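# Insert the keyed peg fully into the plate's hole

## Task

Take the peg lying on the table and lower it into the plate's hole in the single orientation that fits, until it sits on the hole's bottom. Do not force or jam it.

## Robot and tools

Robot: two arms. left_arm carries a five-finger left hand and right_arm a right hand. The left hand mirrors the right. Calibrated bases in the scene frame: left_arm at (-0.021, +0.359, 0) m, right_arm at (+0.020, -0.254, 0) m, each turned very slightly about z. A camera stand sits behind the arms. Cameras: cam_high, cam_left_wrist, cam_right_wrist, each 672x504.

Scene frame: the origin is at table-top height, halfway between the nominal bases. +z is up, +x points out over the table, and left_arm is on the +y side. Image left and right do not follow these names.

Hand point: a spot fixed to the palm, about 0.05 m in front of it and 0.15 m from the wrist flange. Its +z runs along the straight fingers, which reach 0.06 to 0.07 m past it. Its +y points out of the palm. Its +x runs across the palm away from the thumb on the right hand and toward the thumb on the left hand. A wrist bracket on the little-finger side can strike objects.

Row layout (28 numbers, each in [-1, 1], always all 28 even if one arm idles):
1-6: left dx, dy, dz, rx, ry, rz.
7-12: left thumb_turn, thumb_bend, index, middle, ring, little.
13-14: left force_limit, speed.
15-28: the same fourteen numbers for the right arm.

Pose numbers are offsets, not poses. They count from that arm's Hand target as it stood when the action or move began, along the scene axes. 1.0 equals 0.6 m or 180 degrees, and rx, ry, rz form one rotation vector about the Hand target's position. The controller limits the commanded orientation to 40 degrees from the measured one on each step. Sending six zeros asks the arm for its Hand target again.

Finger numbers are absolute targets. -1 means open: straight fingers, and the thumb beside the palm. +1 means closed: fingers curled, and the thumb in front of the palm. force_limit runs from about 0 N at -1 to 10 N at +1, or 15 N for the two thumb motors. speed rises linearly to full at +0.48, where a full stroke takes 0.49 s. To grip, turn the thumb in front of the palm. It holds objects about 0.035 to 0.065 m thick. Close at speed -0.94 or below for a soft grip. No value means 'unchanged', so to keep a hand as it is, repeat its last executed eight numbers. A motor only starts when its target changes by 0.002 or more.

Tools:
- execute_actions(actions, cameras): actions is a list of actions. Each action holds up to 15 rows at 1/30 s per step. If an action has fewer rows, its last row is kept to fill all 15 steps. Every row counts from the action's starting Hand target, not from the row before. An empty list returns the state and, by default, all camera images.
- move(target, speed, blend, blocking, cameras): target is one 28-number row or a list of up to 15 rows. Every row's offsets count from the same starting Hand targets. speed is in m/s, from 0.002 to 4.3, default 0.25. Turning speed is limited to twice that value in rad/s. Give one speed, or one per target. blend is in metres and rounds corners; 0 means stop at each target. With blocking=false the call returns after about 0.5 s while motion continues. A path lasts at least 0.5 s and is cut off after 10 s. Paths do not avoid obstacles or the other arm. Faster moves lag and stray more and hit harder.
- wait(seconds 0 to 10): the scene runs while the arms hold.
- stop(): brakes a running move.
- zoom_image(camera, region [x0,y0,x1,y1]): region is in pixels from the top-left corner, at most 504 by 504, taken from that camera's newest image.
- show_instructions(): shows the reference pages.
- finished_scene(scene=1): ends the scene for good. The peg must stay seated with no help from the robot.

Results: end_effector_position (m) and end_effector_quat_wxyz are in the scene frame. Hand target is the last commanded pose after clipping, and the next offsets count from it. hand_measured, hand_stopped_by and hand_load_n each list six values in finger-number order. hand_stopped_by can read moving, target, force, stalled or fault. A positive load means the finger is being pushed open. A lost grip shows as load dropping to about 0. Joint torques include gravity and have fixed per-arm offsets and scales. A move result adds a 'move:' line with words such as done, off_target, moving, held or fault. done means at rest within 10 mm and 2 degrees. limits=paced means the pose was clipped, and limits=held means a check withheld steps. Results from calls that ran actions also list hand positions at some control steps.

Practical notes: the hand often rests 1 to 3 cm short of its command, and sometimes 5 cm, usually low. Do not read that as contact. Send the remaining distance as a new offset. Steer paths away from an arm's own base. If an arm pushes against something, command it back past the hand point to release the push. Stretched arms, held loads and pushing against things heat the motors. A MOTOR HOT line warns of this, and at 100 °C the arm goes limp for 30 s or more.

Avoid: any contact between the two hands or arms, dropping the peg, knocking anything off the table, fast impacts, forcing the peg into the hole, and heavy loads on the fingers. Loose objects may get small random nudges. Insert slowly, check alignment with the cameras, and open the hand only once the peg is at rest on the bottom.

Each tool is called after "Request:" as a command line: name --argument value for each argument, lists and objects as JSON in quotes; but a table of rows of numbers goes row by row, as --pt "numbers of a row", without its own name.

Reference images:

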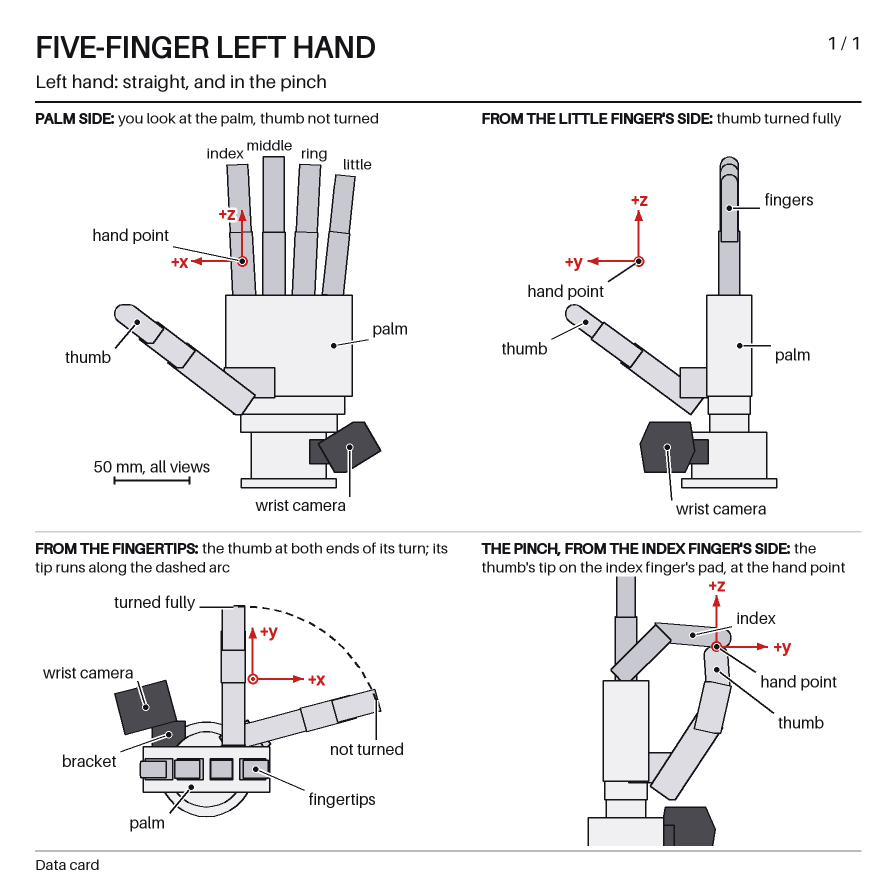

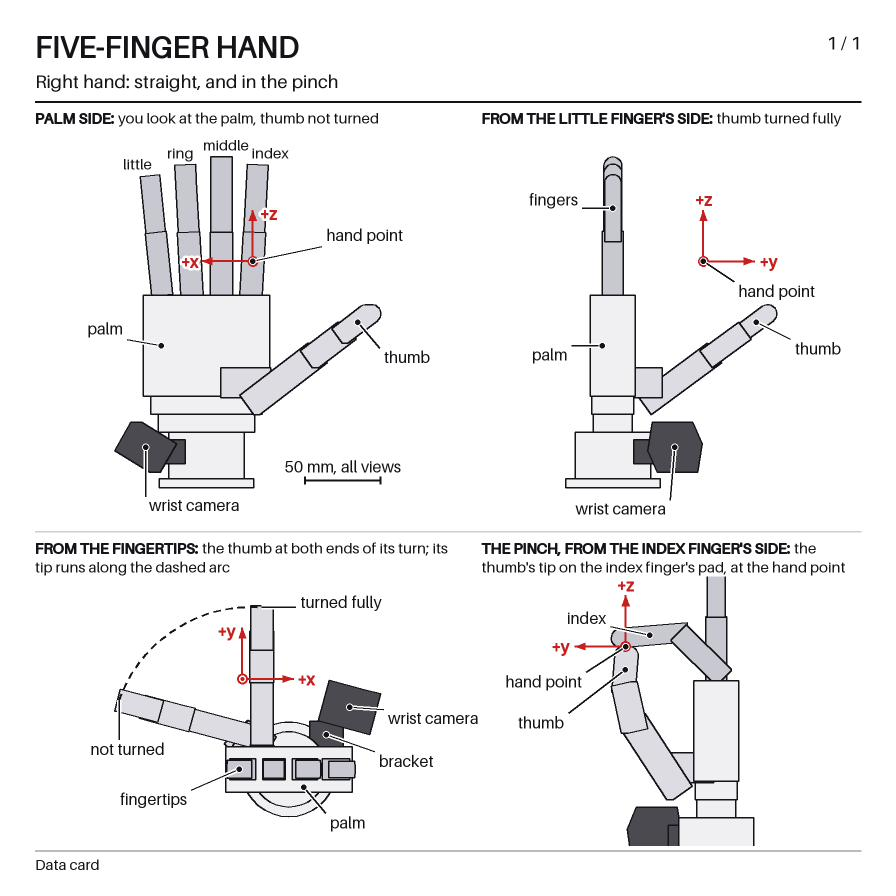

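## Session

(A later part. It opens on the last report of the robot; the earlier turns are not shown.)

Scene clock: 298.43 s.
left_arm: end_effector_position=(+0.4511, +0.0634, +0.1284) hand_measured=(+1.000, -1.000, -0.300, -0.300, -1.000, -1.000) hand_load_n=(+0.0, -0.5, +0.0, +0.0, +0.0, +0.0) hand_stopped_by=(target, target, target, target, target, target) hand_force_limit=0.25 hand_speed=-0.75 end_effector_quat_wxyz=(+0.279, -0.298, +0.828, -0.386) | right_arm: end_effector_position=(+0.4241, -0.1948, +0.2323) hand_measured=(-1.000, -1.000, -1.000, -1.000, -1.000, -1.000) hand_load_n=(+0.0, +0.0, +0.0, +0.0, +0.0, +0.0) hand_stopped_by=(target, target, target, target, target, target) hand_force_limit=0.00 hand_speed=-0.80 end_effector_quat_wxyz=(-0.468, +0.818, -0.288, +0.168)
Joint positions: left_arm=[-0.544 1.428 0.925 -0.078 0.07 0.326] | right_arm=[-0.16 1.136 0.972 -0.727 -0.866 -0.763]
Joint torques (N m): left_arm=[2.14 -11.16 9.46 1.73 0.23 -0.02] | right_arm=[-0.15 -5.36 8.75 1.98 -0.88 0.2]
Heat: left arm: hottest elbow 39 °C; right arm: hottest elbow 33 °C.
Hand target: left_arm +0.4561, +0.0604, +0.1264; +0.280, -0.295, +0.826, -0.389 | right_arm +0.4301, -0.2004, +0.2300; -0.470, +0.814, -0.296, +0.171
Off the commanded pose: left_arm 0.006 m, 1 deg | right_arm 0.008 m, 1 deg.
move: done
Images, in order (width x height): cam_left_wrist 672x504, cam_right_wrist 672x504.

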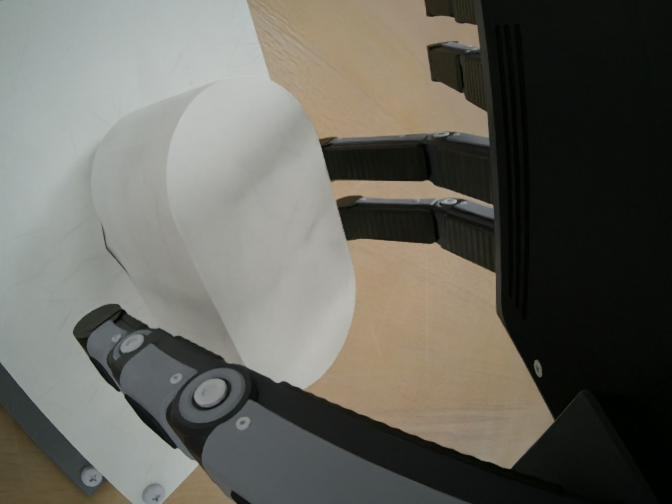

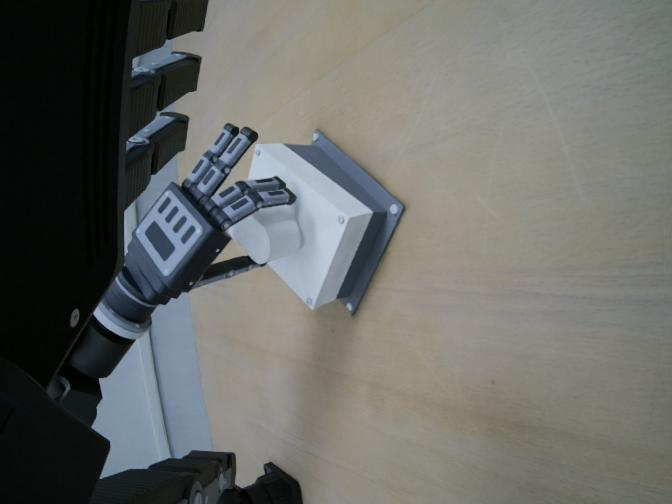

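Request:
move --pt "0 0 0 0 0 0 1 -1 -0.8 -0.8 -1 -1 0.25 -0.5 0 0 0 0 0 0 -1 -1 -1 -1 -1 -1 0 -0.8" --pt "-0.03 -0.025 0.16 0 0 0 1 -1 -0.8 -0.8 -1 -1 0.25 -0.5 0 0 0 0 0 0 -1 -1 -1 -1 -1 -1 0 -0.8" --speed 0.06 --cameras '["cam_right_wrist","cam_left_wrist","cam_high"]'

Request:
zoom_image --camera "cam_right_wrist" --region '[220, 180, 330, 290]'

Request:
zoom_image --camera "cam_left_wrist" --region '[0, 60, 260, 320]'

Scene clock: 302.17 s.
left_arm: end_effector_position=(+0.4292, +0.0566, +0.1918) hand_measured=(+1.000, -1.000, -0.800, -0.800, -1.000, -1.000) hand_load_n=(+0.0, +0.0, +0.0, +0.0, +0.0, +0.0) hand_stopped_by=(target, target, target, target, target, target) hand_force_limit=0.25 hand_speed=-0.50 end_effector_quat_wxyz=(+0.271, -0.296, +0.838, -0.370) | right_arm: end_effector_position=(+0.4241, -0.1948, +0.2323) hand_measured=(-1.000, -1.000, -1.000, -1.000, -1.000, -1.000) hand_load_n=(+0.0, +0.0, +0.0, +0.0, +0.0, +0.0) hand_stopped_by=(target, target, target, target, target, target) hand_force_limit=0.00 hand_speed=-0.80 end_effector_quat_wxyz=(-0.468, +0.818, -0.288, +0.168)
Joint positions: left_arm=[-0.586 1.33 1.03 -0.317 0.034 0.316] | right_arm=[-0.16 1.136 0.972 -0.727 -0.866 -0.763]
Joint torques (N m): left_arm=[1.49 -12.28 13.53 0.85 -0.08 -0.21] | right_arm=[-0.38 -5.42 8.65 1.98 -0.89 0.27]
Heat: left arm: hottest elbow 40 °C; right arm: hottest elbow 33 °C.
Hand target: left_arm +0.4380, +0.0453, +0.2224; +0.280, -0.295, +0.826, -0.389 | right_arm +0.4301, -0.2004, +0.2300; -0.470, +0.814, -0.296, +0.171
Off the commanded pose: left_arm 0.034 m, 3 deg | right_arm 0.008 m, 1 deg.
move: off_target (left_arm)

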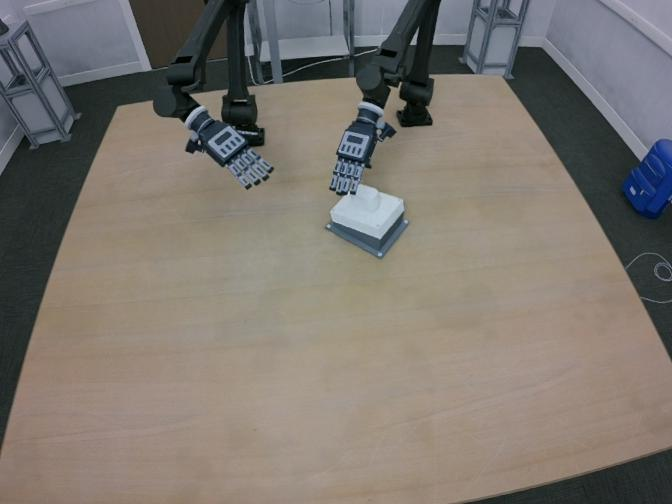

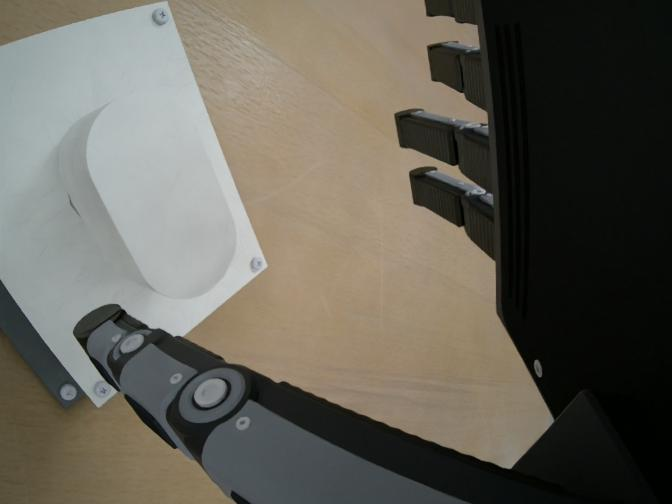

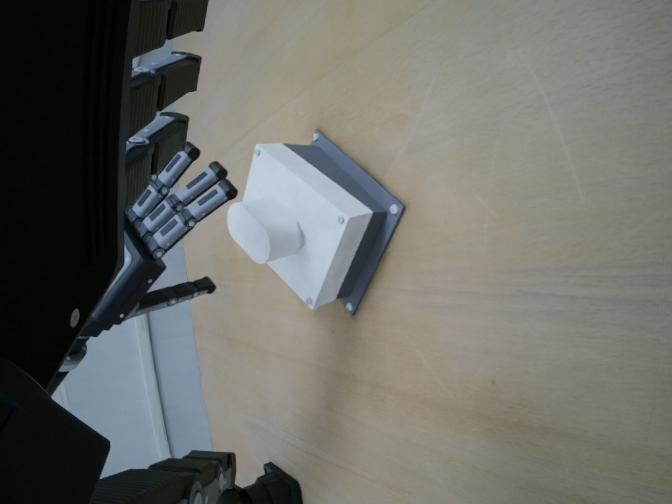

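Scaled by 4.582 from the camera's 672x504 image, which has a finer 960x720 frame.

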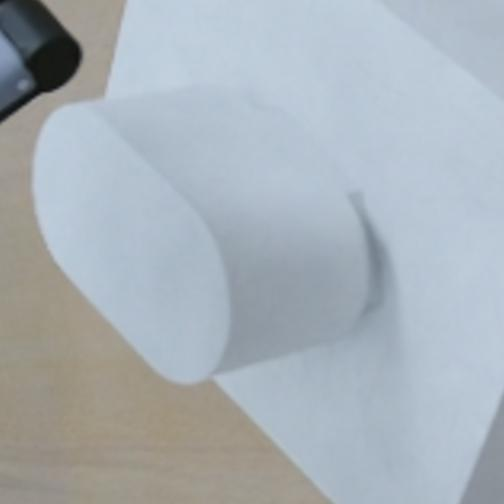

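Scaled by 1.938 from the camera's 672x504 image, which has a finer 960x720 frame.

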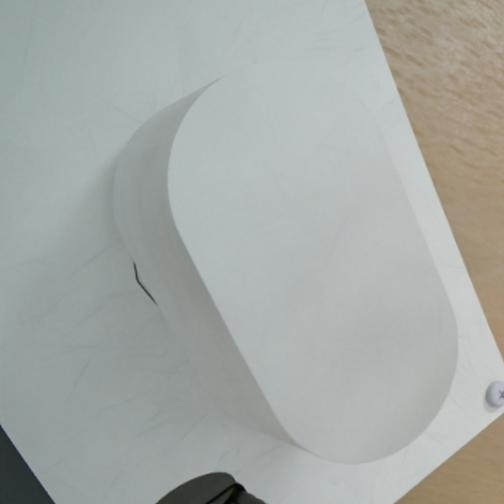

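Request:
finished_scene

The scene is finished: the task was done.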